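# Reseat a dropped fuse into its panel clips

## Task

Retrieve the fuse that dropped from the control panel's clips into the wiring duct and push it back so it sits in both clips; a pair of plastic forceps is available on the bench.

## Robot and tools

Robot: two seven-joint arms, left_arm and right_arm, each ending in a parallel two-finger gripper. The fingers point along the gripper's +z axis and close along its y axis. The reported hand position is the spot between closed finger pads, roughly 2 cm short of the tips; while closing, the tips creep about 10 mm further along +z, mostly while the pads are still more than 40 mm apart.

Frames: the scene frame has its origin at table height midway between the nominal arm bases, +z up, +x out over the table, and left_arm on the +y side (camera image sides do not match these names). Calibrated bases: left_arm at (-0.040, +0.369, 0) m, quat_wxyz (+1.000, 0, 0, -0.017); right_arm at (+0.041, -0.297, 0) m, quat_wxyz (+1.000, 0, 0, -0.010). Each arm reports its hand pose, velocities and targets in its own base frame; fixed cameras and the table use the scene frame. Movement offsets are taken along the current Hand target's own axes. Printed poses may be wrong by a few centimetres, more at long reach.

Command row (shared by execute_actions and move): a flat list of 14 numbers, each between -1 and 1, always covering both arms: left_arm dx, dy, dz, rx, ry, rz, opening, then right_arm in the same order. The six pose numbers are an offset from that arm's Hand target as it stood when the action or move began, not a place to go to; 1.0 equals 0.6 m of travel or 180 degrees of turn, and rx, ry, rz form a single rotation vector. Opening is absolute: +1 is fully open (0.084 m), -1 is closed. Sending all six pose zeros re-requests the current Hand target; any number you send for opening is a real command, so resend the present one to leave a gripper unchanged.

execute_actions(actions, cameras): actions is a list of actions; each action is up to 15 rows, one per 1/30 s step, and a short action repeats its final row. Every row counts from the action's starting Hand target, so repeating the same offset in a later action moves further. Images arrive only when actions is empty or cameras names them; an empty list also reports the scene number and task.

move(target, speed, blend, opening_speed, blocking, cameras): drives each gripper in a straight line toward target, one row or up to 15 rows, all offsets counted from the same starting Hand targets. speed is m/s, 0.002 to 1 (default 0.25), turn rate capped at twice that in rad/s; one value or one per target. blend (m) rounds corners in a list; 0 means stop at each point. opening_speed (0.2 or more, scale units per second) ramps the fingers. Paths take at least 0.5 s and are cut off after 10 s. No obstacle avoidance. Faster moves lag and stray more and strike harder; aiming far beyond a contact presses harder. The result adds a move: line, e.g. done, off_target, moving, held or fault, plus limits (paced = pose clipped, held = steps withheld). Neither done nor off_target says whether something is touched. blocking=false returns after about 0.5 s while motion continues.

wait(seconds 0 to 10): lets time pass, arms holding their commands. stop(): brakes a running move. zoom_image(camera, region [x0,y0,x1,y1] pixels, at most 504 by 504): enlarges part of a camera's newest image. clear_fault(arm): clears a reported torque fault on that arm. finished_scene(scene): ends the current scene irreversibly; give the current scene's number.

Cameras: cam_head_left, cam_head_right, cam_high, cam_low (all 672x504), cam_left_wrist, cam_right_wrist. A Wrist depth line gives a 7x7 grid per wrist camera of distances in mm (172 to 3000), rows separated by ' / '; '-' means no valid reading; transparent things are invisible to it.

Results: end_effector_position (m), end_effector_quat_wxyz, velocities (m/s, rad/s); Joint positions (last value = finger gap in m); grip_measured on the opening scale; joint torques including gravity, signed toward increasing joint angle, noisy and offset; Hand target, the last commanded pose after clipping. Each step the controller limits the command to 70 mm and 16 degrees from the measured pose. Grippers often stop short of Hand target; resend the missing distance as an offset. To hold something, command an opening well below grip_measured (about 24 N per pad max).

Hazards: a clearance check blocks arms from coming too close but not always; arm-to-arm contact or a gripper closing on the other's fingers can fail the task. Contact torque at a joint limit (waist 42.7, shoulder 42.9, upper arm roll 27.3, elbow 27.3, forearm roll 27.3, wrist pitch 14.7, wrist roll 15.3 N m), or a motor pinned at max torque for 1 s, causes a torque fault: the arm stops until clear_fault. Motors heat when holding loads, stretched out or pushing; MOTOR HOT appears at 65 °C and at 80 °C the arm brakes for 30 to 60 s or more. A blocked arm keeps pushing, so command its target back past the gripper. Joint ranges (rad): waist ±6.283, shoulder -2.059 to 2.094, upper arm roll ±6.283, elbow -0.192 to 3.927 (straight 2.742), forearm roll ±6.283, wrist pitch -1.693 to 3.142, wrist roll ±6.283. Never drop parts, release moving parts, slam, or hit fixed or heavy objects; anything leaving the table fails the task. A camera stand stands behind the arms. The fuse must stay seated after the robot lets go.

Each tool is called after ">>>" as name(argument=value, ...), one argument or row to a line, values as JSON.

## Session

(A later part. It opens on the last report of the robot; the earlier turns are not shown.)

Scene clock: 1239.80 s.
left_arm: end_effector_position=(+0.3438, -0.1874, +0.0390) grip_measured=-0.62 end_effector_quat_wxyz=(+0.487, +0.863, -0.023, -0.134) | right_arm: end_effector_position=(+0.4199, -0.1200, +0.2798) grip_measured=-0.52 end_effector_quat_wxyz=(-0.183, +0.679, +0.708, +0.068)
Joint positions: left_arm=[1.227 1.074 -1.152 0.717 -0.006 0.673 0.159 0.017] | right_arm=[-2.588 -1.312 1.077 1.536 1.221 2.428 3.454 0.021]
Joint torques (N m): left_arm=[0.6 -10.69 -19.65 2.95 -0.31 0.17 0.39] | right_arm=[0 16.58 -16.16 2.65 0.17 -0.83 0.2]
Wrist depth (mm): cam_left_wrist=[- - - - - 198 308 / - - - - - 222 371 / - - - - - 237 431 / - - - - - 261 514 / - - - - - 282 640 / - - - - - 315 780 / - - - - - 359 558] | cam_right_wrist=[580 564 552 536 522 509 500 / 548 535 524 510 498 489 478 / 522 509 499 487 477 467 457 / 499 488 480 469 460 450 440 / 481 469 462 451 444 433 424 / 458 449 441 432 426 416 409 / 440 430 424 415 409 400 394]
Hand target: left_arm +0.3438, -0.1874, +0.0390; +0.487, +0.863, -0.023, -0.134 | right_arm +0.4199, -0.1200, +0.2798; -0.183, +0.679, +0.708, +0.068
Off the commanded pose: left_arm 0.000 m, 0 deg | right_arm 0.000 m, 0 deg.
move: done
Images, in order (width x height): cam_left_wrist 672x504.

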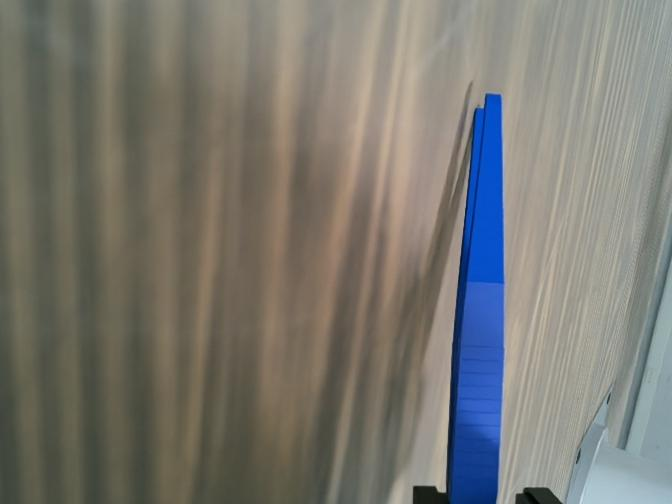

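>>> move(
  target=[0, 0, -0.03, 0,0,0, -0.6, 0,0,0,0,0,0,-0.5],
  speed=0.03,
  cameras=["cam_left_wrist"],
)

>>> move(
  target=[0, 0, -0.04, 0,0,0, -0.6, 0,0,0,0,0,0,-0.5],
  speed=0.04,
  cameras=["cam_left_wrist"],
)

Scene clock: 1245.43 s.
left_arm: end_effector_position=(+0.3484, -0.1724, +0.0478) grip_measured=-0.62 end_effector_quat_wxyz=(+0.487, +0.863, -0.023, -0.134) | right_arm: end_effector_position=(+0.4199, -0.1200, +0.2798) grip_measured=-0.52 end_effector_quat_wxyz=(-0.183, +0.679, +0.708, +0.068)
Joint positions: left_arm=[1.269 1.056 -1.172 0.733 -0.009 0.729 0.161 0.017] | right_arm=[-2.588 -1.312 1.077 1.536 1.221 2.428 3.454 0.021]
Joint torques (N m): left_arm=[0.21 -10.59 -19.45 3.36 -0.45 0.09 0.34] | right_arm=[0 16.73 -16.17 2.81 0.17 -0.73 0.33]
Wrist depth (mm): cam_left_wrist=[- - - - - 218 364 / - - - - - 231 415 / - - - - - 251 505 / - - - - 177 274 578 / - - - - 229 316 714 / - - - - 248 354 875 / - - - - 265 402 572] | cam_right_wrist=[581 563 552 538 522 510 500 / 548 535 523 511 497 488 476 / 522 508 498 488 478 466 457 / 500 488 480 468 461 450 440 / 480 468 462 451 444 434 424 / 458 450 442 432 424 417 410 / 440 430 423 415 408 400 395]
Hand target: left_arm +0.3484, -0.1724, +0.0478; +0.487, +0.863, -0.023, -0.134 | right_arm +0.4199, -0.1200, +0.2798; -0.183, +0.679, +0.708, +0.068
Off the commanded pose: left_arm 0.000 m, 0 deg | right_arm 0.000 m, 0 deg.
move: done
Images, in order (width x height): cam_left_wrist 672x504.

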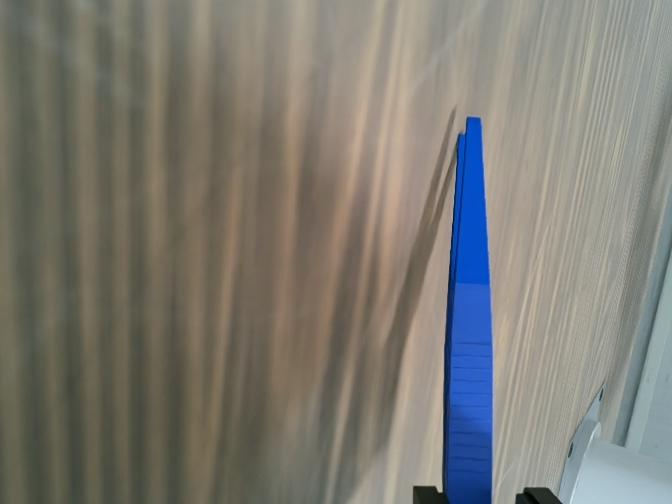

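Scene clock: 1246.40 s.
left_arm: end_effector_position=(+0.3544, -0.1524, +0.0595) grip_measured=-0.62 end_effector_quat_wxyz=(+0.487, +0.863, -0.023, -0.134) | right_arm: end_effector_position=(+0.4199, -0.1200, +0.2798) grip_measured=-0.52 end_effector_quat_wxyz=(-0.183, +0.679, +0.708, +0.068)
Joint positions: left_arm=[1.32 1.035 -1.197 0.758 -0.012 0.803 0.164 0.017] | right_arm=[-2.588 -1.312 1.077 1.536 1.221 2.428 3.454 0.021]
Joint torques (N m): left_arm=[0.69 -10.71 -19.58 4.09 -0.57 0.17 0.41] | right_arm=[-0.07 16.75 -16.05 2.59 0.21 -0.8 0.2]
Wrist depth (mm): cam_left_wrist=[- - - - 188 250 417 / - - - - 196 285 493 / - - - - 199 305 575 / - - - 175 197 335 660 / - - - 182 197 362 824 / - - - 190 291 417 - / - - - 188 311 493 600] | cam_right_wrist=[578 563 552 538 523 511 500 / 550 535 523 510 498 488 477 / 522 508 499 486 478 467 456 / 500 488 478 469 460 450 440 / 480 469 461 451 443 434 424 / 459 450 441 432 425 417 410 / 440 431 423 415 409 401 394]
Hand target: left_arm +0.3545, -0.1523, +0.0596; +0.487, +0.863, -0.023, -0.134 | right_arm +0.4199, -0.1200, +0.2798; -0.183, +0.679, +0.708, +0.068
Off the commanded pose: left_arm 0.000 m, 0 deg | right_arm 0.000 m, 0 deg.
move: done
Images, in order (width x height): cam_left_wrist 672x504.

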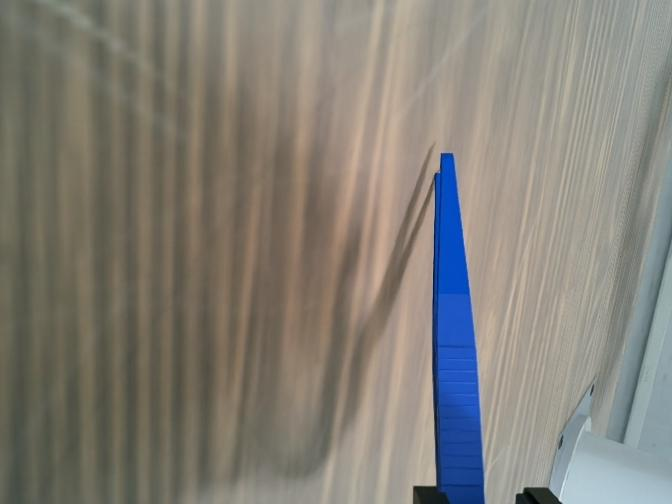

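>>> move(
  target=[0, 0.01, -0.06, 0,0,0, -0.6, 0,0,0,0,0,0,-0.5],
  speed=0.05,
  cameras=["cam_left_wrist"],
)

Scene clock: 1252.17 s.
left_arm: end_effector_position=(+0.3641, -0.1255, +0.0822) grip_measured=-0.62 end_effector_quat_wxyz=(+0.487, +0.863, -0.023, -0.134) | right_arm: end_effector_position=(+0.4199, -0.1200, +0.2798) grip_measured=-0.52 end_effector_quat_wxyz=(-0.183, +0.679, +0.708, +0.068)
Joint positions: left_arm=[1.387 1.004 -1.244 0.804 -0.023 0.913 0.158 0.017] | right_arm=[-2.588 -1.312 1.077 1.536 1.221 2.428 3.454 0.021]
Joint torques (N m): left_arm=[0.59 -10.72 -19.95 4.89 -0.78 0.12 -0.03] | right_arm=[-0.06 16.46 -15.96 2.61 0.19 -0.76 0.19]
Wrist depth (mm): cam_left_wrist=[- - - 189 234 328 554 / - - - 191 254 355 613 / - - - 198 266 379 716 / - - 175 205 284 416 816 / - - 183 218 298 475 - / - - 189 211 321 521 - / - - 189 246 341 609 620] | cam_right_wrist=[578 563 551 537 523 509 501 / 549 536 523 510 497 488 478 / 521 508 499 486 477 468 456 / 500 489 480 467 461 450 440 / 481 468 461 451 444 434 424 / 458 449 442 432 426 418 410 / 441 431 423 416 408 401 395]
Hand target: left_arm +0.3641, -0.1254, +0.0823; +0.487, +0.863, -0.023, -0.134 | right_arm +0.4199, -0.1200, +0.2798; -0.183, +0.679, +0.708, +0.068
Off the commanded pose: left_arm 0.000 m, 0 deg | right_arm 0.000 m, 0 deg.
move: done
Images, in order (width x height): cam_left_wrist 672x504.

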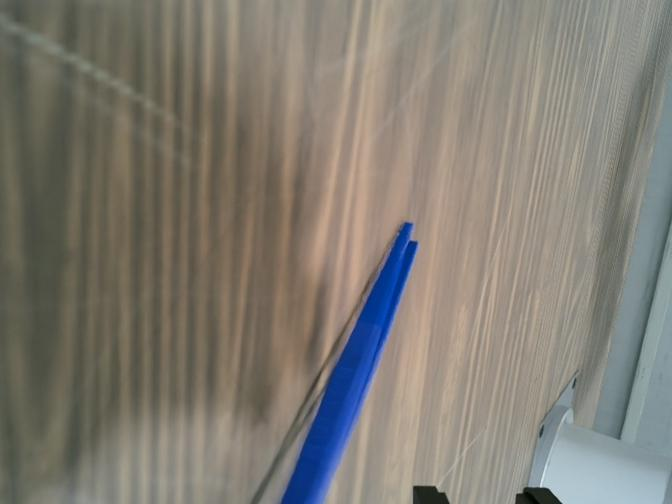

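>>> move(
  target=[0.0317, 0.2432, -0.0295, 0.3249, 0.0894, -0.0153, -0.6, 0,0,0,0,0,0,-0.5],
  speed=0.12,
  cameras=["cam_left_wrist"],
)

Scene clock: 1275.57 s.
left_arm: end_effector_position=(+0.4001, -0.1904, +0.2105) grip_measured=-0.62 end_effector_quat_wxyz=(+0.001, +1.000, +0.000, +0.000) | right_arm: end_effector_position=(+0.4199, -0.1200, +0.2798) grip_measured=-0.52 end_effector_quat_wxyz=(-0.183, +0.679, +0.708, +0.068)
Joint positions: left_arm=[1.52 0.181 -2.014 0.985 0.185 1.07 -0.59 0.017] | right_arm=[-2.588 -1.312 1.077 1.536 1.221 2.428 3.454 0.021]
Joint torques (N m): left_arm=[-0.74 3.51 -4.38 14.3 0.14 -1.28 -0.12] | right_arm=[-0.12 16.84 -16.04 2.65 0.16 -0.85 0.17]
Wrist depth (mm): cam_left_wrist=[343 343 342 343 342 341 300 / 342 342 342 341 341 341 341 / 341 341 341 341 341 340 340 / 341 341 340 340 340 340 339 / 341 341 340 339 340 339 338 / 340 340 339 339 338 339 338 / 339 339 339 339 337 338 338] | cam_right_wrist=[580 564 552 537 523 509 501 / 548 535 524 510 498 488 478 / 520 508 498 485 477 466 457 / 501 488 479 467 460 450 440 / 480 469 461 452 444 434 425 / 460 450 441 432 425 417 410 / 440 431 424 415 408 400 395]
Hand target: left_arm +0.4001, -0.1904, +0.2105; +0.001, +1.000, +0.000, +0.000 | right_arm +0.4199, -0.1200, +0.2798; -0.183, +0.679, +0.708, +0.068
Off the commanded pose: left_arm 0.000 m, 0 deg | right_arm 0.000 m, 0 deg.
move: done
Images, in order (width x height): cam_left_wrist 672x504.

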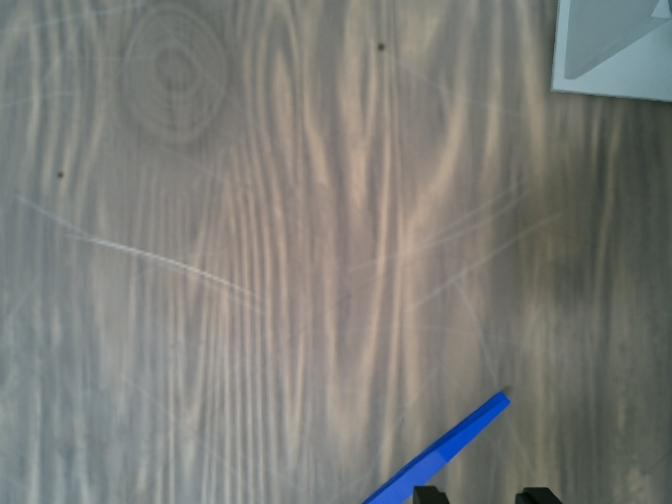

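>>> move(
  target=[-0.15, 0.0, 0.03, 0,0,0, -0.6, 0,0,0,0,0,0,-0.5],
  speed=0.12,
  cameras=["cam_left_wrist"],
)

>>> zoom_image(
  camera="cam_left_wrist",
  region=[300, 200, 560, 395],
)

Scene clock: 1281.23 s.
left_arm: end_effector_position=(+0.3101, -0.1904, +0.1925) grip_measured=-0.62 end_effector_quat_wxyz=(+0.001, +1.000, +0.000, +0.000) | right_arm: end_effector_position=(+0.4199, -0.1200, +0.2798) grip_measured=-0.52 end_effector_quat_wxyz=(-0.183, +0.679, +0.708, +0.068)
Joint positions: left_arm=[1.661 0.501 -2.292 0.702 0.419 1.085 -0.9 0.017] | right_arm=[-2.588 -1.312 1.077 1.536 1.221 2.428 3.454 0.021]
Joint torques (N m): left_arm=[0.61 3.43 -8.48 12.86 0.14 -1.34 -0.02] | right_arm=[-0.15 16.65 -16.38 2.54 0.12 -0.92 0.19]
Wrist depth (mm): cam_left_wrist=[324 324 324 324 324 323 323 / 325 324 324 323 323 323 322 / 324 323 323 323 323 323 322 / 322 323 322 322 323 321 322 / 323 322 322 322 322 322 321 / 323 322 321 321 321 321 320 / 322 321 321 321 320 321 320] | cam_right_wrist=[580 563 551 536 523 510 500 / 548 535 524 510 499 488 477 / 521 508 498 488 478 467 456 / 501 488 479 467 459 450 440 / 480 470 462 450 442 435 424 / 459 448 442 432 426 417 410 / 440 431 425 415 408 401 394]
Hand target: left_arm +0.3101, -0.1903, +0.1925; +0.001, +1.000, +0.000, +0.000 | right_arm +0.4199, -0.1200, +0.2798; -0.183, +0.679, +0.708, +0.068
Off the commanded pose: left_arm 0.000 m, 0 deg | right_arm 0.000 m, 0 deg.
move: done
Images, in order (width x height): cam_left_wrist 672x504.

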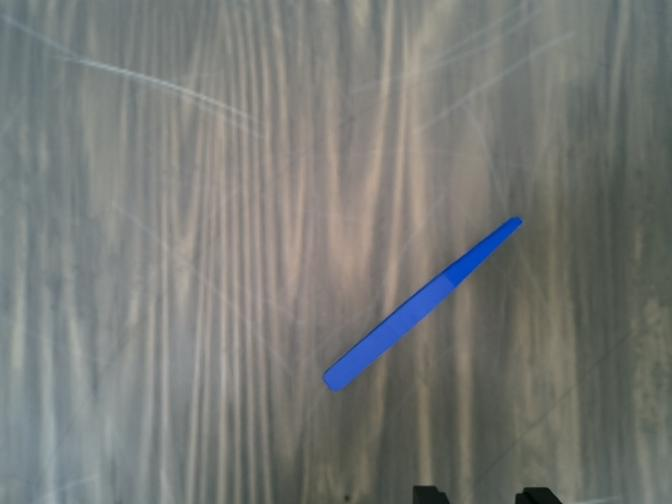

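Scaled by 1.938 from the camera's 672x504 image, which has a finer 960x720 frame.

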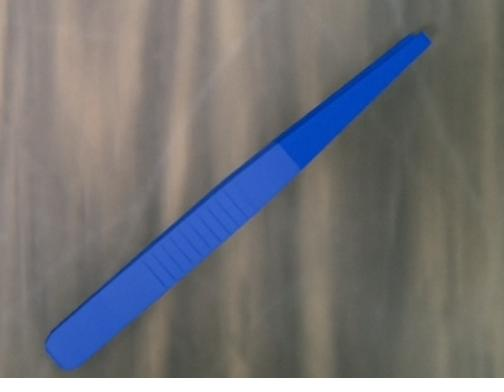

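>>> move(
  target=[0.0262, -0.0458, 0.1958, -0.0352, 0.0783, 0.2673, -0.3, 0,0,0,0,0,0,-0.5],
  speed=0.12,
  cameras=["cam_left_wrist"],
)

Scene clock: 1492.30 s.
left_arm: end_effector_position=(+0.3259, -0.1630, +0.0750) grip_measured=-0.32 end_effector_quat_wxyz=(+0.054, +0.904, -0.407, +0.119) | right_arm: end_effector_position=(+0.4199, -0.1200, +0.2798) grip_measured=-0.52 end_effector_quat_wxyz=(-0.183, +0.679, +0.708, +0.068)
Joint positions: left_arm=[1.574 0.481 -1.815 0.379 0.873 0.412 -0.167 0.03] | right_arm=[-2.588 -1.312 1.077 1.536 1.221 2.428 3.454 0.021]
Joint torques (N m): left_arm=[-0.63 -0.33 -7.78 9.48 -0.01 -2.04 0.26] | right_arm=[-0.18 16.49 -16.15 2.69 0.21 -0.79 0.16]
Wrist depth (mm): cam_left_wrist=[253 252 253 253 252 253 253 / 243 242 243 243 242 242 243 / 236 236 236 236 236 236 234 / 227 227 228 227 227 227 228 / 222 222 222 222 220 221 221 / 214 214 214 214 212 214 214 / 208 209 209 209 207 209 208] | cam_right_wrist=[580 562 552 537 524 511 500 / 548 536 523 509 498 489 478 / 521 508 499 488 479 467 455 / 500 488 479 468 460 450 440 / 480 469 462 450 442 434 424 / 459 450 441 433 426 417 410 / 440 430 423 415 409 400 394]
Hand target: left_arm +0.3259, -0.1630, +0.0750; +0.054, +0.904, -0.407, +0.119 | right_arm +0.4199, -0.1200, +0.2798; -0.183, +0.679, +0.708, +0.068
Off the commanded pose: left_arm 0.000 m, 0 deg | right_arm 0.000 m, 0 deg.
move: done
Images, in order (width x height): cam_left_wrist 672x504.

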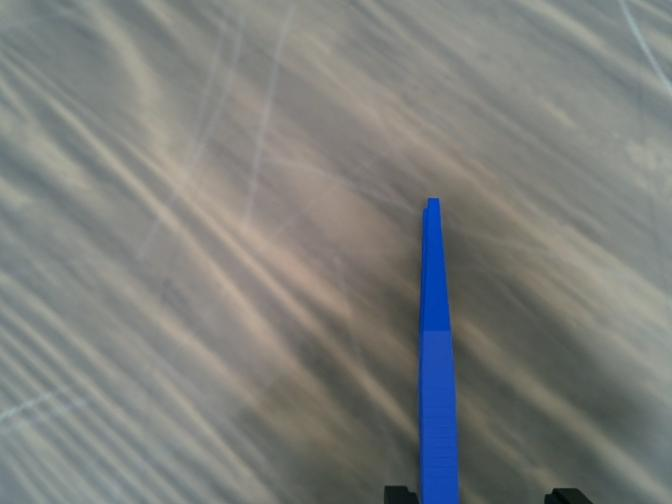

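>>> move(
  target=[-0.0216, 0, 0.0805, 0,0,0, -0.3, 0,0,0,0,0,0,-0.5],
  speed=0.06,
  cameras=[],
)

>>> move(
  target=[0, 0, 0, 0,0,0, -0.9, 0,0,0,0,0,0,-0.5],
  speed=0.02,
  opening_speed=0.6,
  cameras=["cam_left_wrist"],
)

Scene clock: 1500.30 s.
left_arm: end_effector_position=(+0.3259, -0.1631, +0.0250) grip_measured=-0.32 end_effector_quat_wxyz=(+0.054, +0.904, -0.407, +0.119) | right_arm: end_effector_position=(+0.4199, -0.1200, +0.2798) grip_measured=-0.52 end_effector_quat_wxyz=(-0.183, +0.679, +0.708, +0.068)
Joint positions: left_arm=[1.058 0.285 -1.252 0.381 0.902 0.132 -0.196 0.03] | right_arm=[-2.588 -1.312 1.077 1.536 1.221 2.428 3.454 0.021]
Joint torques (N m): left_arm=[-0.56 -4.54 -4.91 8.18 -0.04 -1.91 -0.08] | right_arm=[0.1 16.71 -16.24 2.59 0.25 -0.84 0.18]
Wrist depth (mm): cam_left_wrist=[195 195 195 195 195 195 195 / 187 187 187 187 187 187 187 / 182 182 182 182 182 182 182 / 176 176 176 176 176 176 176 / 172 - 173 173 - 172 173 / - - - - - - - / - - - - - - -] | cam_right_wrist=[579 563 552 537 524 509 500 / 547 535 525 510 497 488 478 / 520 509 498 486 478 467 457 / 501 488 479 467 460 449 440 / 479 469 460 450 442 434 425 / 459 449 441 432 425 417 410 / 440 432 423 415 409 400 394]
Hand target: left_arm +0.3259, -0.1631, +0.0250; +0.054, +0.904, -0.407, +0.119 | right_arm +0.4199, -0.1200, +0.2798; -0.183, +0.679, +0.708, +0.068
Off the commanded pose: left_arm 0.000 m, 0 deg | right_arm 0.000 m, 0 deg.
move: done
No camera images: "cameras" was empty.

Scene clock: 1501.50 s.
left_arm: end_effector_position=(+0.3259, -0.1631, +0.0250) grip_measured=-0.77 end_effector_quat_wxyz=(+0.054, +0.904, -0.407, +0.119) | right_arm: end_effector_position=(+0.4199, -0.1200, +0.2798) grip_measured=-0.52 end_effector_quat_wxyz=(-0.183, +0.679, +0.708, +0.068)
Joint positions: left_arm=[1.058 0.285 -1.252 0.381 0.902 0.132 -0.196 0.01] | right_arm=[-2.588 -1.312 1.077 1.536 1.221 2.428 3.454 0.021]
Joint torques (N m): left_arm=[-0.63 -4.37 -4.97 8.21 0.09 -2 0.01] | right_arm=[-0.05 16.59 -16.2 2.6 0.09 -0.76 0.11]
Wrist depth (mm): cam_left_wrist=[195 195 195 195 195 195 195 / 187 187 187 187 188 187 187 / 182 182 182 182 182 182 182 / 176 176 176 176 176 176 176 / 173 - 173 173 - 173 173 / - - - - - - - / - - - - - - -] | cam_right_wrist=[580 563 552 536 523 509 499 / 549 536 523 510 497 488 477 / 522 509 498 486 478 467 456 / 500 489 478 468 460 450 441 / 480 469 461 451 442 435 424 / 460 450 442 432 425 417 410 / 440 431 424 414 408 400 394]
Hand target: left_arm +0.3259, -0.1631, +0.0250; +0.054, +0.904, -0.407, +0.119 | right_arm +0.4199, -0.1200, +0.2798; -0.183, +0.679, +0.708, +0.068
Off the commanded pose: left_arm 0.000 m, 0 deg | right_arm 0.000 m, 0 deg.
move: done
Images, in order (width x height): cam_left_wrist 672x504.

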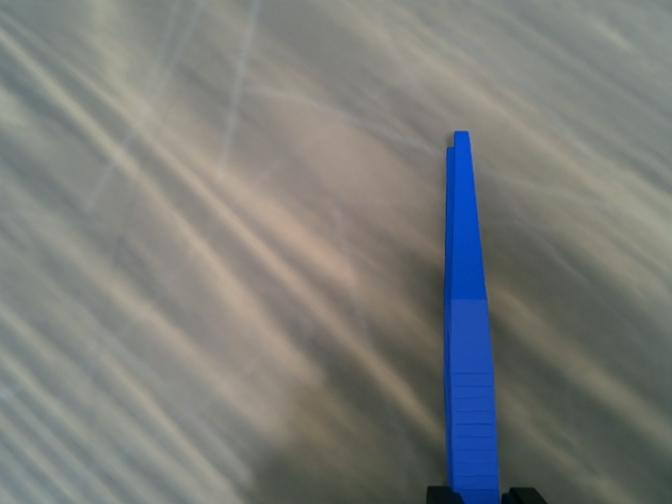

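>>> move(
  target=[
    [0.0259, 0, -0.0966, 0,0,0, -0.9, 0,0,0,0,0,0,-0.5],
    [0.3057,0.1608,-0.2542,-0.1604,0.1056,-0.3069,-0.9,0,0,0,0,0,0,-0.5],
  ],
  speed=[0.06,0.15],
  blend=0.02,
  cameras=["cam_left_wrist","cam_head_left"],
)

Scene clock: 1535.10 s.
left_arm: end_effector_position=(+0.3450, -0.3298, +0.2200) grip_measured=-0.77 end_effector_quat_wxyz=(+0.380, +0.916, +0.050, +0.121) | right_arm: end_effector_position=(+0.4199, -0.1200, +0.2798) grip_measured=-0.52 end_effector_quat_wxyz=(-0.183, +0.679, +0.708, +0.068)
Joint positions: left_arm=[1.376 0.57 -1.971 0.459 0.286 0.031 -0.866 0.01] | right_arm=[-2.588 -1.312 1.077 1.536 1.221 2.428 3.454 0.021]
Joint torques (N m): left_arm=[-0.41 -0.13 -10.53 11.5 0.24 -2.19 0.09] | right_arm=[0.2 16.8 -16.08 2.62 0.08 -0.77 0.21]
Wrist depth (mm): cam_left_wrist=[317 356 372 285 569 752 - / 315 354 393 472 567 711 - / 307 345 393 463 556 673 - / 302 338 384 450 532 650 - / 295 330 373 437 518 619 2634 / 291 324 366 437 499 600 2465 / 280 316 352 414 486 575 720] | cam_right_wrist=[579 563 552 536 522 509 501 / 548 536 524 511 498 489 477 / 521 509 498 487 478 467 456 / 499 488 478 468 460 448 440 / 480 469 460 451 443 433 424 / 459 450 441 433 425 417 409 / 440 429 424 414 408 400 395]
Hand target: left_arm +0.3450, -0.3299, +0.2200; +0.380, +0.916, +0.050, +0.121 | right_arm +0.4199, -0.1200, +0.2798; -0.183, +0.679, +0.708, +0.068
Off the commanded pose: left_arm 0.000 m, 0 deg | right_arm 0.000 m, 0 deg.
move: done
Images, in order (width x height): cam_head_left 672x504, cam_left_wrist 672x504.

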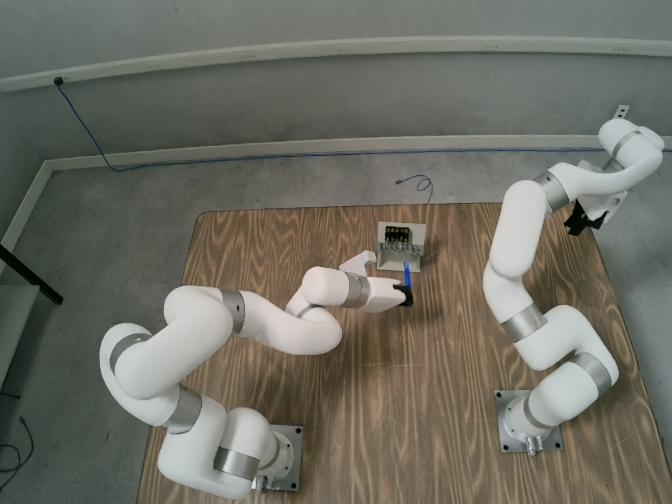

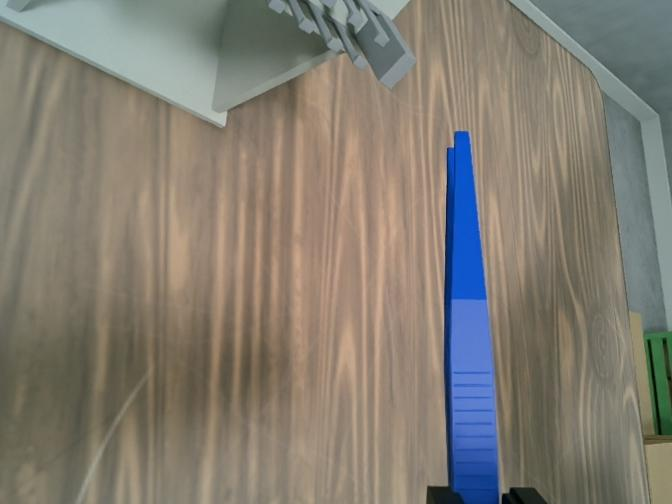

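>>> move(
  target=[0,0,0,0,0,0,-0.9, 0.5707,-0.1690,0.2513,0.0644,0.1477,0.4828,-0.3],
  speed=0.2,
  cameras=["cam_right_wrist","cam_head_left","cam_left_wrist"],
)

Scene clock: 1561.03 s.
left_arm: end_effector_position=(+0.3450, -0.3299, +0.2200) grip_measured=-0.77 end_effector_quat_wxyz=(+0.380, +0.916, +0.050, +0.121) | right_arm: end_effector_position=(+0.2908, +0.2454, +0.2763) grip_measured=-0.32 end_effector_quat_wxyz=(-0.383, +0.924, +0.000, +0.000)
Joint positions: left_arm=[1.376 0.57 -1.971 0.459 0.286 0.031 -0.866 0.01] | right_arm=[-1.594 -1.751 0.781 0.598 1.87 2.723 5.912 0.03]
Joint torques (N m): left_arm=[-0.58 -0.41 -10.54 11.37 0.18 -2.22 0.03] | right_arm=[0.31 11.62 -11.45 3.94 2.22 -0.95 0.21]
Wrist depth (mm): cam_left_wrist=[318 356 372 284 569 748 - / 313 354 393 472 566 710 - / 307 344 392 463 556 673 - / 302 338 385 449 533 650 - / 295 330 374 437 517 606 775 / 290 325 367 437 499 574 - / 281 316 352 414 486 564 688] | cam_right_wrist=[2644 767 631 - 301 271 249 / 859 765 627 556 464 435 387 / 2604 761 625 553 478 434 398 / 2614 756 628 552 477 433 398 / 2242 757 624 551 461 433 397 / 2213 754 622 549 459 432 395 / 2014 753 619 548 458 431 394]
Hand target: left_arm +0.3450, -0.3299, +0.2200; +0.380, +0.916, +0.050, +0.121 | right_arm +0.2908, +0.2454, +0.2763; -0.383, +0.924, +0.000, +0.000
Off the commanded pose: left_arm 0.000 m, 0 deg | right_arm 0.000 m, 0 deg.
move: done
Images, in order (width x height): cam_head_left 672x504, cam_left_wrist 672x504, cam_right_wrist 672x504.

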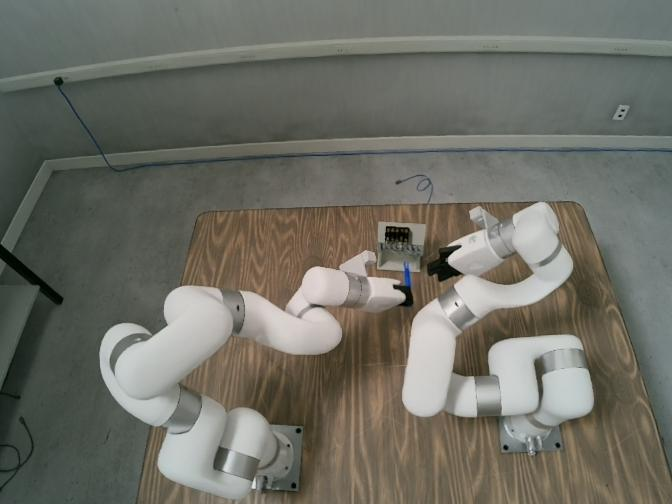

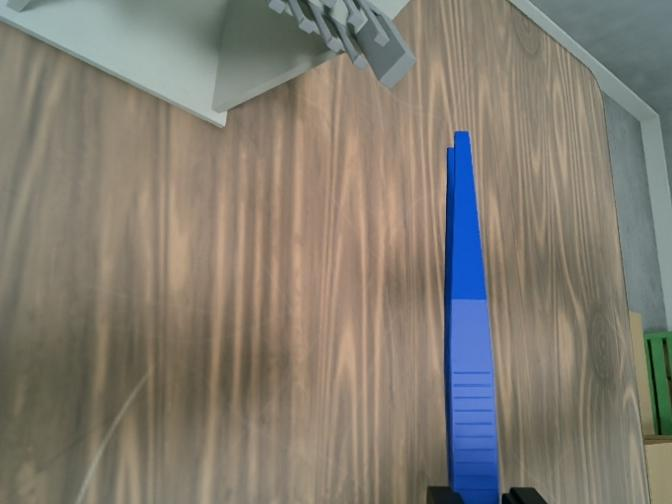

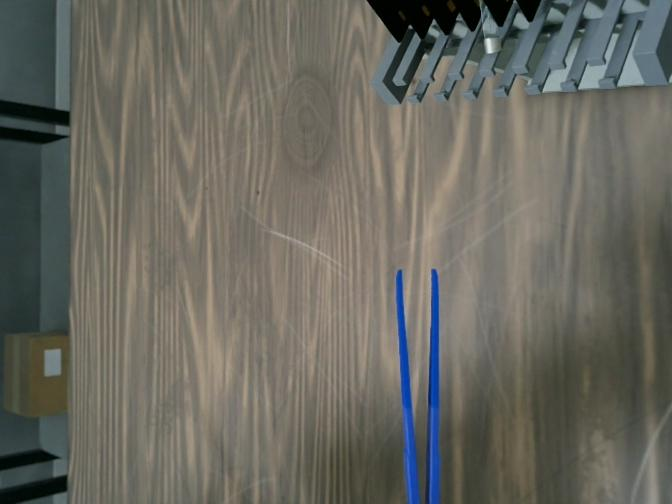

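>>> move(
  target=[0,0,0,0,0,0,-0.9, 0.0,-0.007,0.075,0,0,0,-0.3],
  speed=0.06,
  cameras=["cam_right_wrist","cam_left_wrist"],
)

Scene clock: 1577.20 s.
left_arm: end_effector_position=(+0.3450, -0.3299, +0.2200) grip_measured=-0.77 end_effector_quat_wxyz=(+0.380, +0.916, +0.050, +0.121) | right_arm: end_effector_position=(+0.2908, +0.2802, +0.2475) grip_measured=-0.32 end_effector_quat_wxyz=(-0.383, +0.924, +0.000, +0.000)
Joint positions: left_arm=[1.376 0.57 -1.971 0.459 0.286 0.031 -0.866 0.01] | right_arm=[-1.428 -1.809 0.894 0.544 2.021 2.593 6.048 0.03]
Joint torques (N m): left_arm=[-0.08 -0.11 -10.51 11.39 0.23 -2.15 0.2] | right_arm=[0.31 11.04 -12.26 2.87 2.35 -1.44 0.15]
Wrist depth (mm): cam_left_wrist=[318 357 373 285 568 746 - / 314 353 393 472 566 711 - / 307 344 394 465 556 677 - / 302 339 385 448 535 653 - / 295 329 374 437 479 643 - / 291 324 367 438 458 - - / 281 316 353 415 449 573 679] | cam_right_wrist=[2585 708 584 535 273 257 233 / 2575 707 581 512 458 402 368 / 2604 701 579 511 457 401 368 / 2595 700 577 511 457 401 367 / 2151 698 602 508 455 400 366 / 2138 695 600 508 455 400 366 / 1974 694 573 507 424 398 364]
Hand target: left_arm +0.3450, -0.3299, +0.2200; +0.380, +0.916, +0.050, +0.121 | right_arm +0.2908, +0.2802, +0.2475; -0.383, +0.924, +0.000, +0.000
Off the commanded pose: left_arm 0.000 m, 0 deg | right_arm 0.000 m, 0 deg.
move: done
Images, in order (width x height): cam_left_wrist 672x504, cam_right_wrist 672x504.

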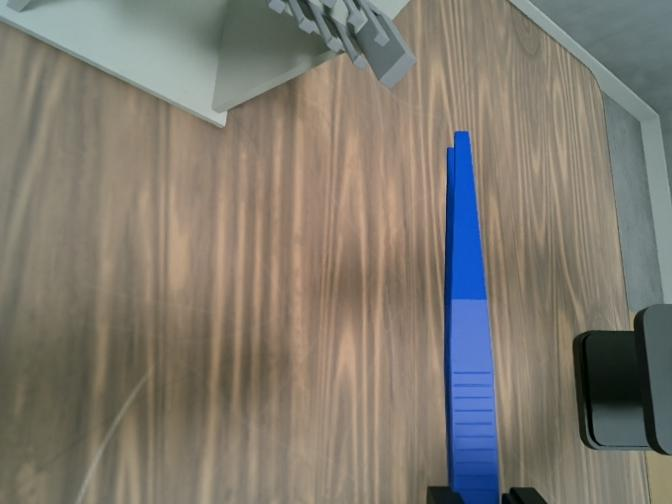

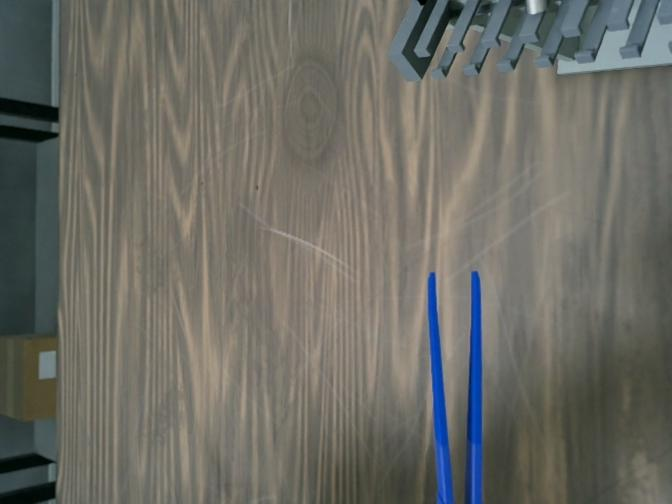

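>>> move(
  target=[0,0,0,0,0,0,-0.9, 0.0,-0.004,0.0417,0,0,0,-0.3],
  speed=0.04,
  cameras=["cam_right_wrist","cam_left_wrist"],
)

>>> zoom_image(
  camera="cam_left_wrist",
  region=[400, 260, 672, 504],
)

Scene clock: 1617.27 s.
left_arm: end_effector_position=(+0.3450, -0.3299, +0.2200) grip_measured=-0.77 end_effector_quat_wxyz=(+0.380, +0.916, +0.050, +0.121) | right_arm: end_effector_position=(+0.2908, +0.2996, +0.2315) grip_measured=-0.32 end_effector_quat_wxyz=(-0.383, +0.924, +0.000, +0.000)
Joint positions: left_arm=[1.376 0.57 -1.971 0.459 0.286 0.031 -0.866 0.01] | right_arm=[-1.341 -1.833 0.964 0.529 2.098 2.516 6.109 0.03]
Joint torques (N m): left_arm=[-0.03 -0.44 -10.35 11.42 0.3 -2.15 0.07] | right_arm=[0.38 10.82 -12.87 2 2.41 -1.49 0.3]
Wrist depth (mm): cam_left_wrist=[317 356 372 285 568 747 - / 314 353 393 472 568 712 - / 307 345 393 465 554 678 - / 302 338 383 448 532 649 - / 295 330 374 - - 641 - / 291 324 367 - - - - / 280 317 353 411 - 551 -] | cam_right_wrist=[759 675 555 511 252 373 338 / 801 672 555 489 437 384 351 / 797 669 552 488 437 383 351 / 797 670 551 486 435 382 350 / 791 666 550 485 433 382 349 / 788 662 548 483 433 381 349 / 784 661 570 482 433 380 348]
Hand target: left_arm +0.3450, -0.3299, +0.2200; +0.380, +0.916, +0.050, +0.121 | right_arm +0.2908, +0.2996, +0.2315; -0.383, +0.924, +0.000, +0.000
Off the commanded pose: left_arm 0.000 m, 0 deg | right_arm 0.000 m, 0 deg.
move: done
Images, in order (width x height): cam_left_wrist 672x504, cam_right_wrist 672x504.

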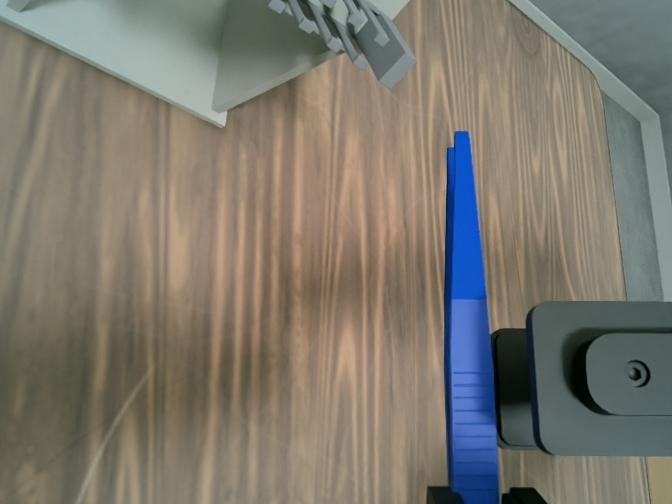

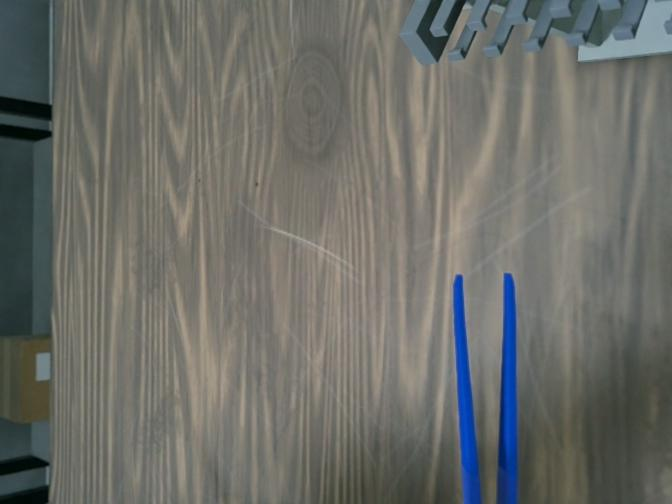

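Scaled by 1.853 from the camera's 672x504 image, which has a finer 960x720 frame.

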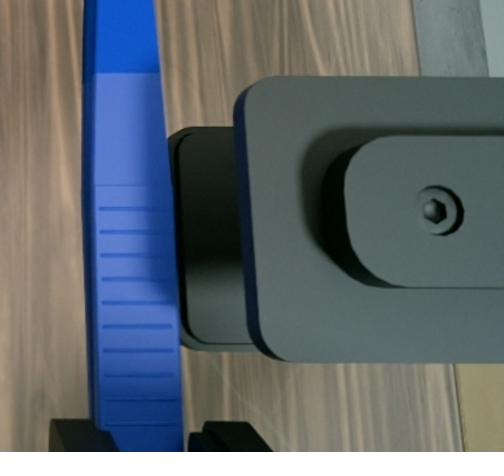

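>>> move(
  target=[
    [0,0,0,0,0,0,-0.9, 0.0,-0.0083,0,0,0,0,-0.2],
    [0,0,0,0,0,0,-0.9, 0.0,-0.0083,0.0217,0,0,0,-0.2],
  ],
  speed=0.03,
  cameras=["cam_right_wrist","cam_left_wrist"],
)

>>> zoom_image(
  camera="cam_left_wrist",
  region=[400, 260, 672, 504],
)

Scene clock: 1644.90 s.
left_arm: end_effector_position=(+0.3450, -0.3299, +0.2200) grip_measured=-0.77 end_effector_quat_wxyz=(+0.380, +0.916, +0.050, +0.121) | right_arm: end_effector_position=(+0.2908, +0.3123, +0.2258) grip_measured=-0.22 end_effector_quat_wxyz=(-0.383, +0.924, +0.000, +0.000)
Joint positions: left_arm=[1.376 0.57 -1.971 0.459 0.286 0.031 -0.866 0.01] | right_arm=[-1.297 -1.84 0.995 0.531 2.136 2.472 6.147 0.035]
Joint torques (N m): left_arm=[-0.47 -0.4 -10.41 11.22 0.33 -2.24 0.06] | right_arm=[0.42 10.56 -13.2 1.6 2.58 -1.49 0.36]
Wrist depth (mm): cam_left_wrist=[318 356 373 284 569 751 - / 314 353 393 473 567 712 - / 307 345 393 464 558 673 - / 302 338 384 450 535 647 - / 296 330 367 - - - - / 291 324 357 - - - - / 280 316 351 410 - 549 -] | cam_right_wrist=[792 663 546 501 402 239 329 / 788 660 546 480 430 377 345 / 784 660 544 479 429 377 344 / 782 657 566 477 428 375 344 / 779 654 565 477 427 375 343 / 773 653 563 476 426 374 343 / 769 650 560 493 426 373 342]
Hand target: left_arm +0.3450, -0.3299, +0.2200; +0.380, +0.916, +0.050, +0.121 | right_arm +0.2908, +0.3124, +0.2258; -0.383, +0.924, +0.000, +0.000
Off the commanded pose: left_arm 0.000 m, 0 deg | right_arm 0.000 m, 0 deg.
move: done
Images, in order (width x height): cam_left_wrist 672x504, cam_right_wrist 672x504.

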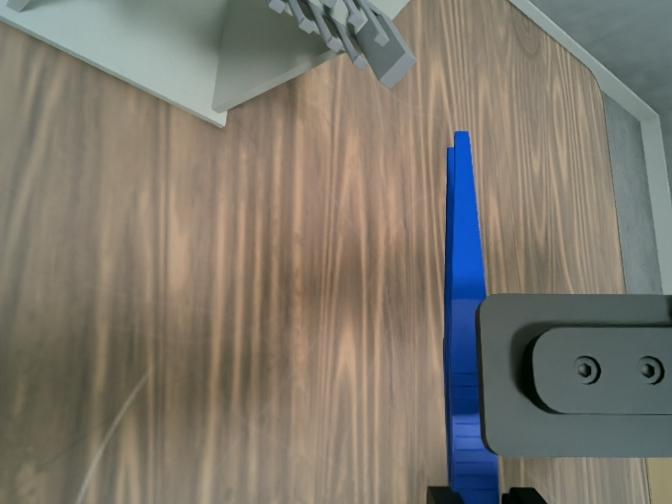

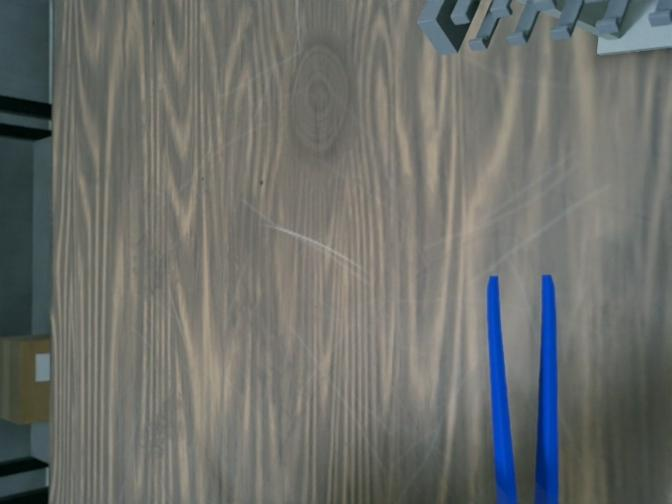

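Scaled by 1.853 from the camera's 672x504 image, which has a finer 960x720 frame.

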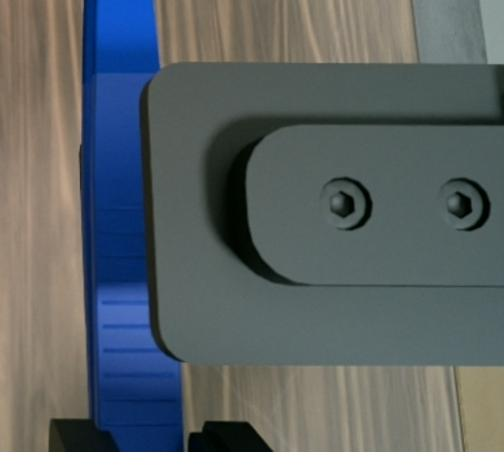

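>>> move(
  target=[0,0,0,0,0,0,-0.9, 0,0,0,0,0,0,-0.5],
  speed=0.03,
  opening_speed=0.3,
  cameras=["cam_right_wrist","cam_left_wrist"],
)

>>> zoom_image(
  camera="cam_right_wrist",
  region=[420, 400, 620, 504],
)

Scene clock: 1653.80 s.
left_arm: end_effector_position=(+0.3450, -0.3298, +0.2200) grip_measured=-0.77 end_effector_quat_wxyz=(+0.380, +0.916, +0.050, +0.121) | right_arm: end_effector_position=(+0.2908, +0.3123, +0.2258) grip_measured=-0.51 end_effector_quat_wxyz=(-0.383, +0.924, +0.000, +0.000)
Joint positions: left_arm=[1.376 0.57 -1.971 0.459 0.286 0.031 -0.866 0.01] | right_arm=[-1.296 -1.84 0.995 0.531 2.136 2.472 6.147 0.021]
Joint torques (N m): left_arm=[-2.04 -0.09 -11.76 12.04 0.39 -2.34 0.09] | right_arm=[2.46 11.94 -15.23 4.4 4.01 0.69 0.08]
Wrist depth (mm): cam_left_wrist=[318 356 373 285 568 747 - / 314 354 393 475 566 711 - / 307 345 392 464 557 676 - / 302 338 383 448 535 649 - / 296 330 367 - - - - / 290 324 357 - - - - / 280 317 349 412 - 544 -] | cam_right_wrist=[788 664 546 500 403 366 330 / 789 658 544 480 429 377 345 / 781 657 542 479 429 377 344 / 778 657 566 478 428 376 344 / 780 654 563 476 413 375 343 / 772 651 587 476 426 374 342 / 769 652 562 473 425 373 342]
Hand target: left_arm +0.3450, -0.3299, +0.2200; +0.380, +0.916, +0.050, +0.121 | right_arm +0.2908, +0.3124, +0.2258; -0.383, +0.924, +0.000, +0.000
Off the commanded pose: left_arm 0.000 m, 0 deg | right_arm 0.000 m, 0 deg.
move: done
Images, in order (width x height): cam_left_wrist 672x504, cam_right_wrist 672x504.

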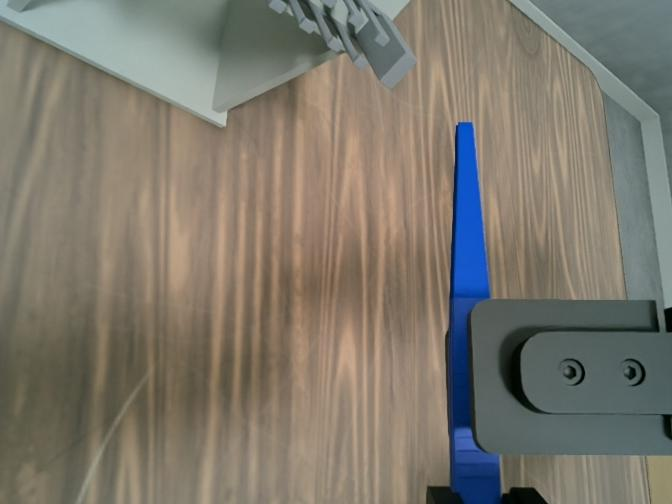

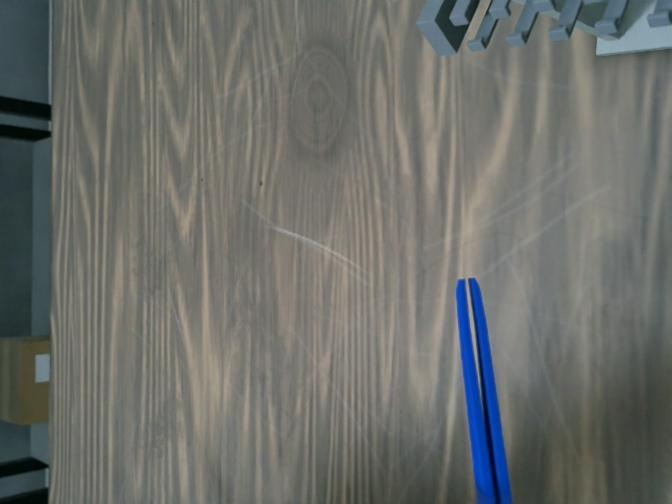

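Scaled by 2.520 from the camera's 672x504 image, which has a finer 960x720 frame.

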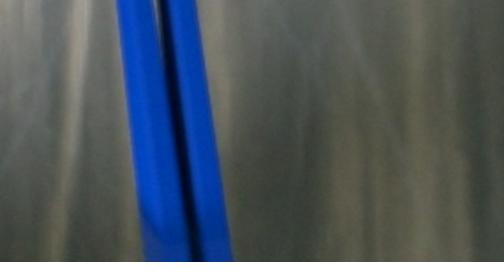

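>>> move(
  target=[0,0,0,0,0,0,-0.9, 0,0,0,0,0,0,-0.25],
  speed=0.03,
  opening_speed=0.3,
  cameras=["cam_right_wrist"],
)

>>> move(
  target=[0,0,0,0,0,0,-0.9, 0,0.015,0,0,0,0,-0.25],
  speed=0.03,
  opening_speed=0.3,
  cameras=["cam_right_wrist","cam_left_wrist"],
)

Scene clock: 1670.63 s.
left_arm: end_effector_position=(+0.3450, -0.3299, +0.2200) grip_measured=-0.77 end_effector_quat_wxyz=(+0.380, +0.916, +0.050, +0.121) | right_arm: end_effector_position=(+0.2908, +0.3124, +0.2258) grip_measured=-0.27 end_effector_quat_wxyz=(-0.383, +0.924, +0.000, +0.000)
Joint positions: left_arm=[1.376 0.57 -1.971 0.459 0.286 0.031 -0.866 0.01] | right_arm=[-1.297 -1.84 0.995 0.531 2.136 2.472 6.147 0.032]
Joint torques (N m): left_arm=[0.33 -0.02 -9.83 11.02 0.47 -2.06 0.34] | right_arm=[-0.59 10.7 -13.22 1.58 2.4 -1.44 0.26]
Wrist depth (mm): cam_left_wrist=[318 356 373 285 568 751 - / 314 353 394 471 566 709 - / 307 346 393 463 555 677 - / 303 338 385 449 535 653 - / 296 330 367 - - - - / 290 324 356 - - - - / 280 316 351 411 - 546 -] | cam_right_wrist=[791 663 546 502 403 239 329 / 789 662 546 481 430 377 345 / 788 658 543 480 429 377 344 / 781 657 566 479 427 376 344 / 779 656 565 476 413 375 343 / 775 654 563 475 426 374 343 / 771 649 561 473 425 373 342]
Hand target: left_arm +0.3450, -0.3299, +0.2200; +0.380, +0.916, +0.050, +0.121 | right_arm +0.2908, +0.3124, +0.2258; -0.383, +0.924, +0.000, +0.000
Off the commanded pose: left_arm 0.000 m, 0 deg | right_arm 0.000 m, 0 deg.
move: done
Images, in order (width x height): cam_right_wrist 672x504.

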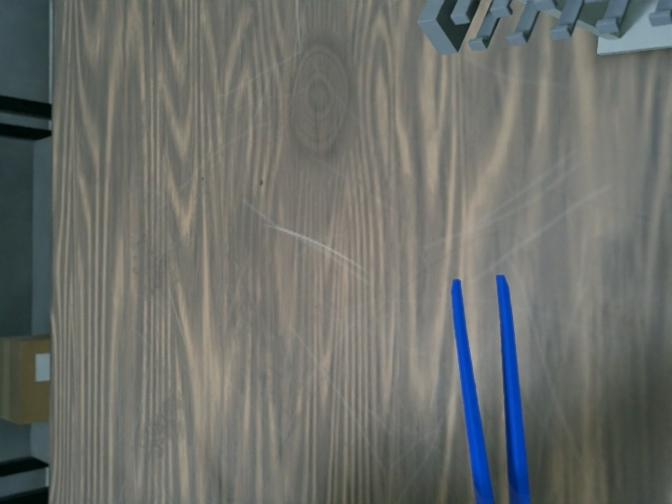

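Scene clock: 1671.40 s.
left_arm: end_effector_position=(+0.3450, -0.3299, +0.2200) grip_measured=-0.77 end_effector_quat_wxyz=(+0.380, +0.916, +0.050, +0.121) | right_arm: end_effector_position=(+0.2908, +0.3060, +0.2195) grip_measured=-0.27 end_effector_quat_wxyz=(-0.383, +0.924, +0.000, +0.000)
Joint positions: left_arm=[1.376 0.57 -1.971 0.459 0.286 0.031 -0.866 0.01] | right_arm=[-1.299 -1.848 1.01 0.515 2.136 2.479 6.126 0.032]
Joint torques (N m): left_arm=[0.09 0.19 -9.86 11.27 0.47 -1.92 0.22] | right_arm=[-0.48 10.69 -13.05 1.51 2.47 -0.99 -0.13]
Wrist depth (mm): cam_left_wrist=[319 356 371 284 567 748 - / 314 354 394 473 569 708 - / 307 344 392 464 557 676 - / 302 338 383 448 534 647 - / 296 330 367 - - - - / 291 324 357 - - - - / 280 316 350 413 - - -] | cam_right_wrist=[775 652 560 - 244 371 326 / 771 647 559 471 421 369 339 / 769 647 556 470 421 370 338 / 765 642 554 468 420 369 338 / 765 641 529 469 405 368 337 / 760 640 551 466 404 367 336 / 756 637 574 465 402 366 335]
Hand target: left_arm +0.3450, -0.3299, +0.2200; +0.380, +0.916, +0.050, +0.121 | right_arm +0.2908, +0.3060, +0.2194; -0.383, +0.924, +0.000, +0.000
Off the commanded pose: left_arm 0.000 m, 0 deg | right_arm 0.000 m, 0 deg.
move: done
Images, in order (width x height): cam_left_wrist 672x504, cam_right_wrist 672x504.

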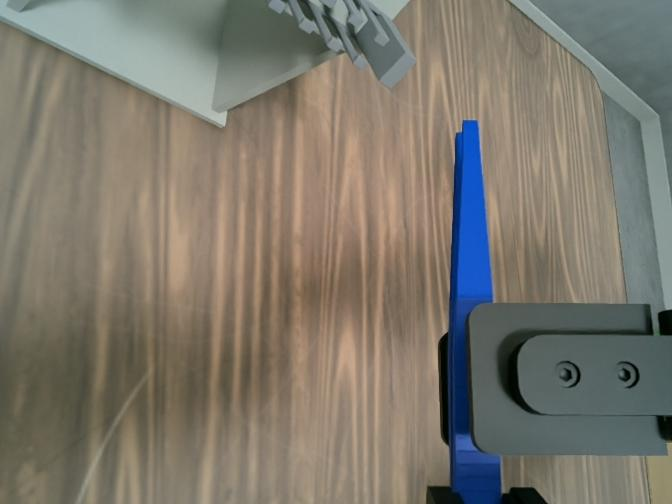

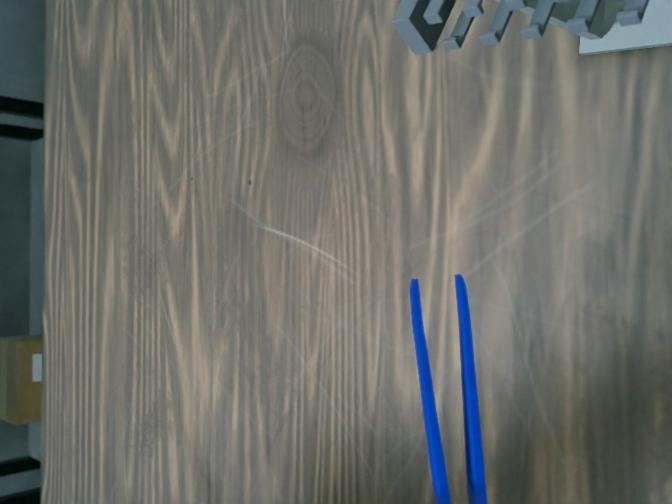

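>>> move(
  target=[0,0,0,0,0,0,-0.9, 0,0,0,0,0,0,-0.55],
  speed=0.03,
  opening_speed=0.3,
  cameras=["cam_right_wrist","cam_left_wrist"],
)

Scene clock: 1680.63 s.
left_arm: end_effector_position=(+0.3450, -0.3299, +0.2200) grip_measured=-0.77 end_effector_quat_wxyz=(+0.380, +0.916, +0.050, +0.121) | right_arm: end_effector_position=(+0.2908, +0.3060, +0.2194) grip_measured=-0.57 end_effector_quat_wxyz=(-0.383, +0.924, +0.000, +0.000)
Joint positions: left_arm=[1.376 0.57 -1.971 0.459 0.286 0.031 -0.866 0.01] | right_arm=[-1.299 -1.848 1.01 0.515 2.136 2.479 6.126 0.019]
Joint torques (N m): left_arm=[0.35 0.29 -9.96 11.24 0.5 -2.06 0.23] | right_arm=[-0.45 10.74 -13.1 1.51 2.45 -1.11 -0.01]
Wrist depth (mm): cam_left_wrist=[318 357 372 284 567 747 - / 314 354 393 472 565 711 - / 307 345 392 464 556 672 - / 302 338 384 449 532 650 - / 295 330 370 - - - - / 290 324 357 - - - - / 281 317 350 415 502 546 -] | cam_right_wrist=[777 652 560 455 244 371 326 / 772 652 558 471 421 370 339 / 770 647 555 470 420 369 338 / 765 644 556 468 418 369 337 / 765 644 528 468 405 367 337 / 762 639 552 467 405 367 336 / 755 637 575 466 403 366 335]
Hand target: left_arm +0.3450, -0.3299, +0.2200; +0.380, +0.916, +0.050, +0.121 | right_arm +0.2908, +0.3060, +0.2194; -0.383, +0.924, +0.000, +0.000
Off the commanded pose: left_arm 0.000 m, 0 deg | right_arm 0.000 m, 0 deg.
move: done
Images, in order (width x height): cam_left_wrist 672x504, cam_right_wrist 672x504.

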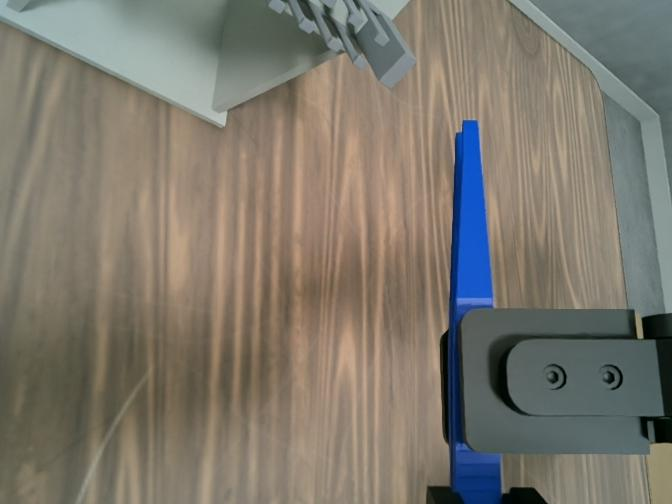

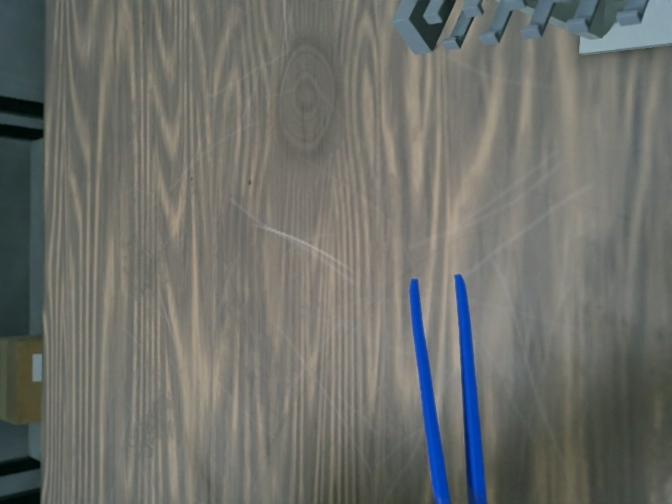

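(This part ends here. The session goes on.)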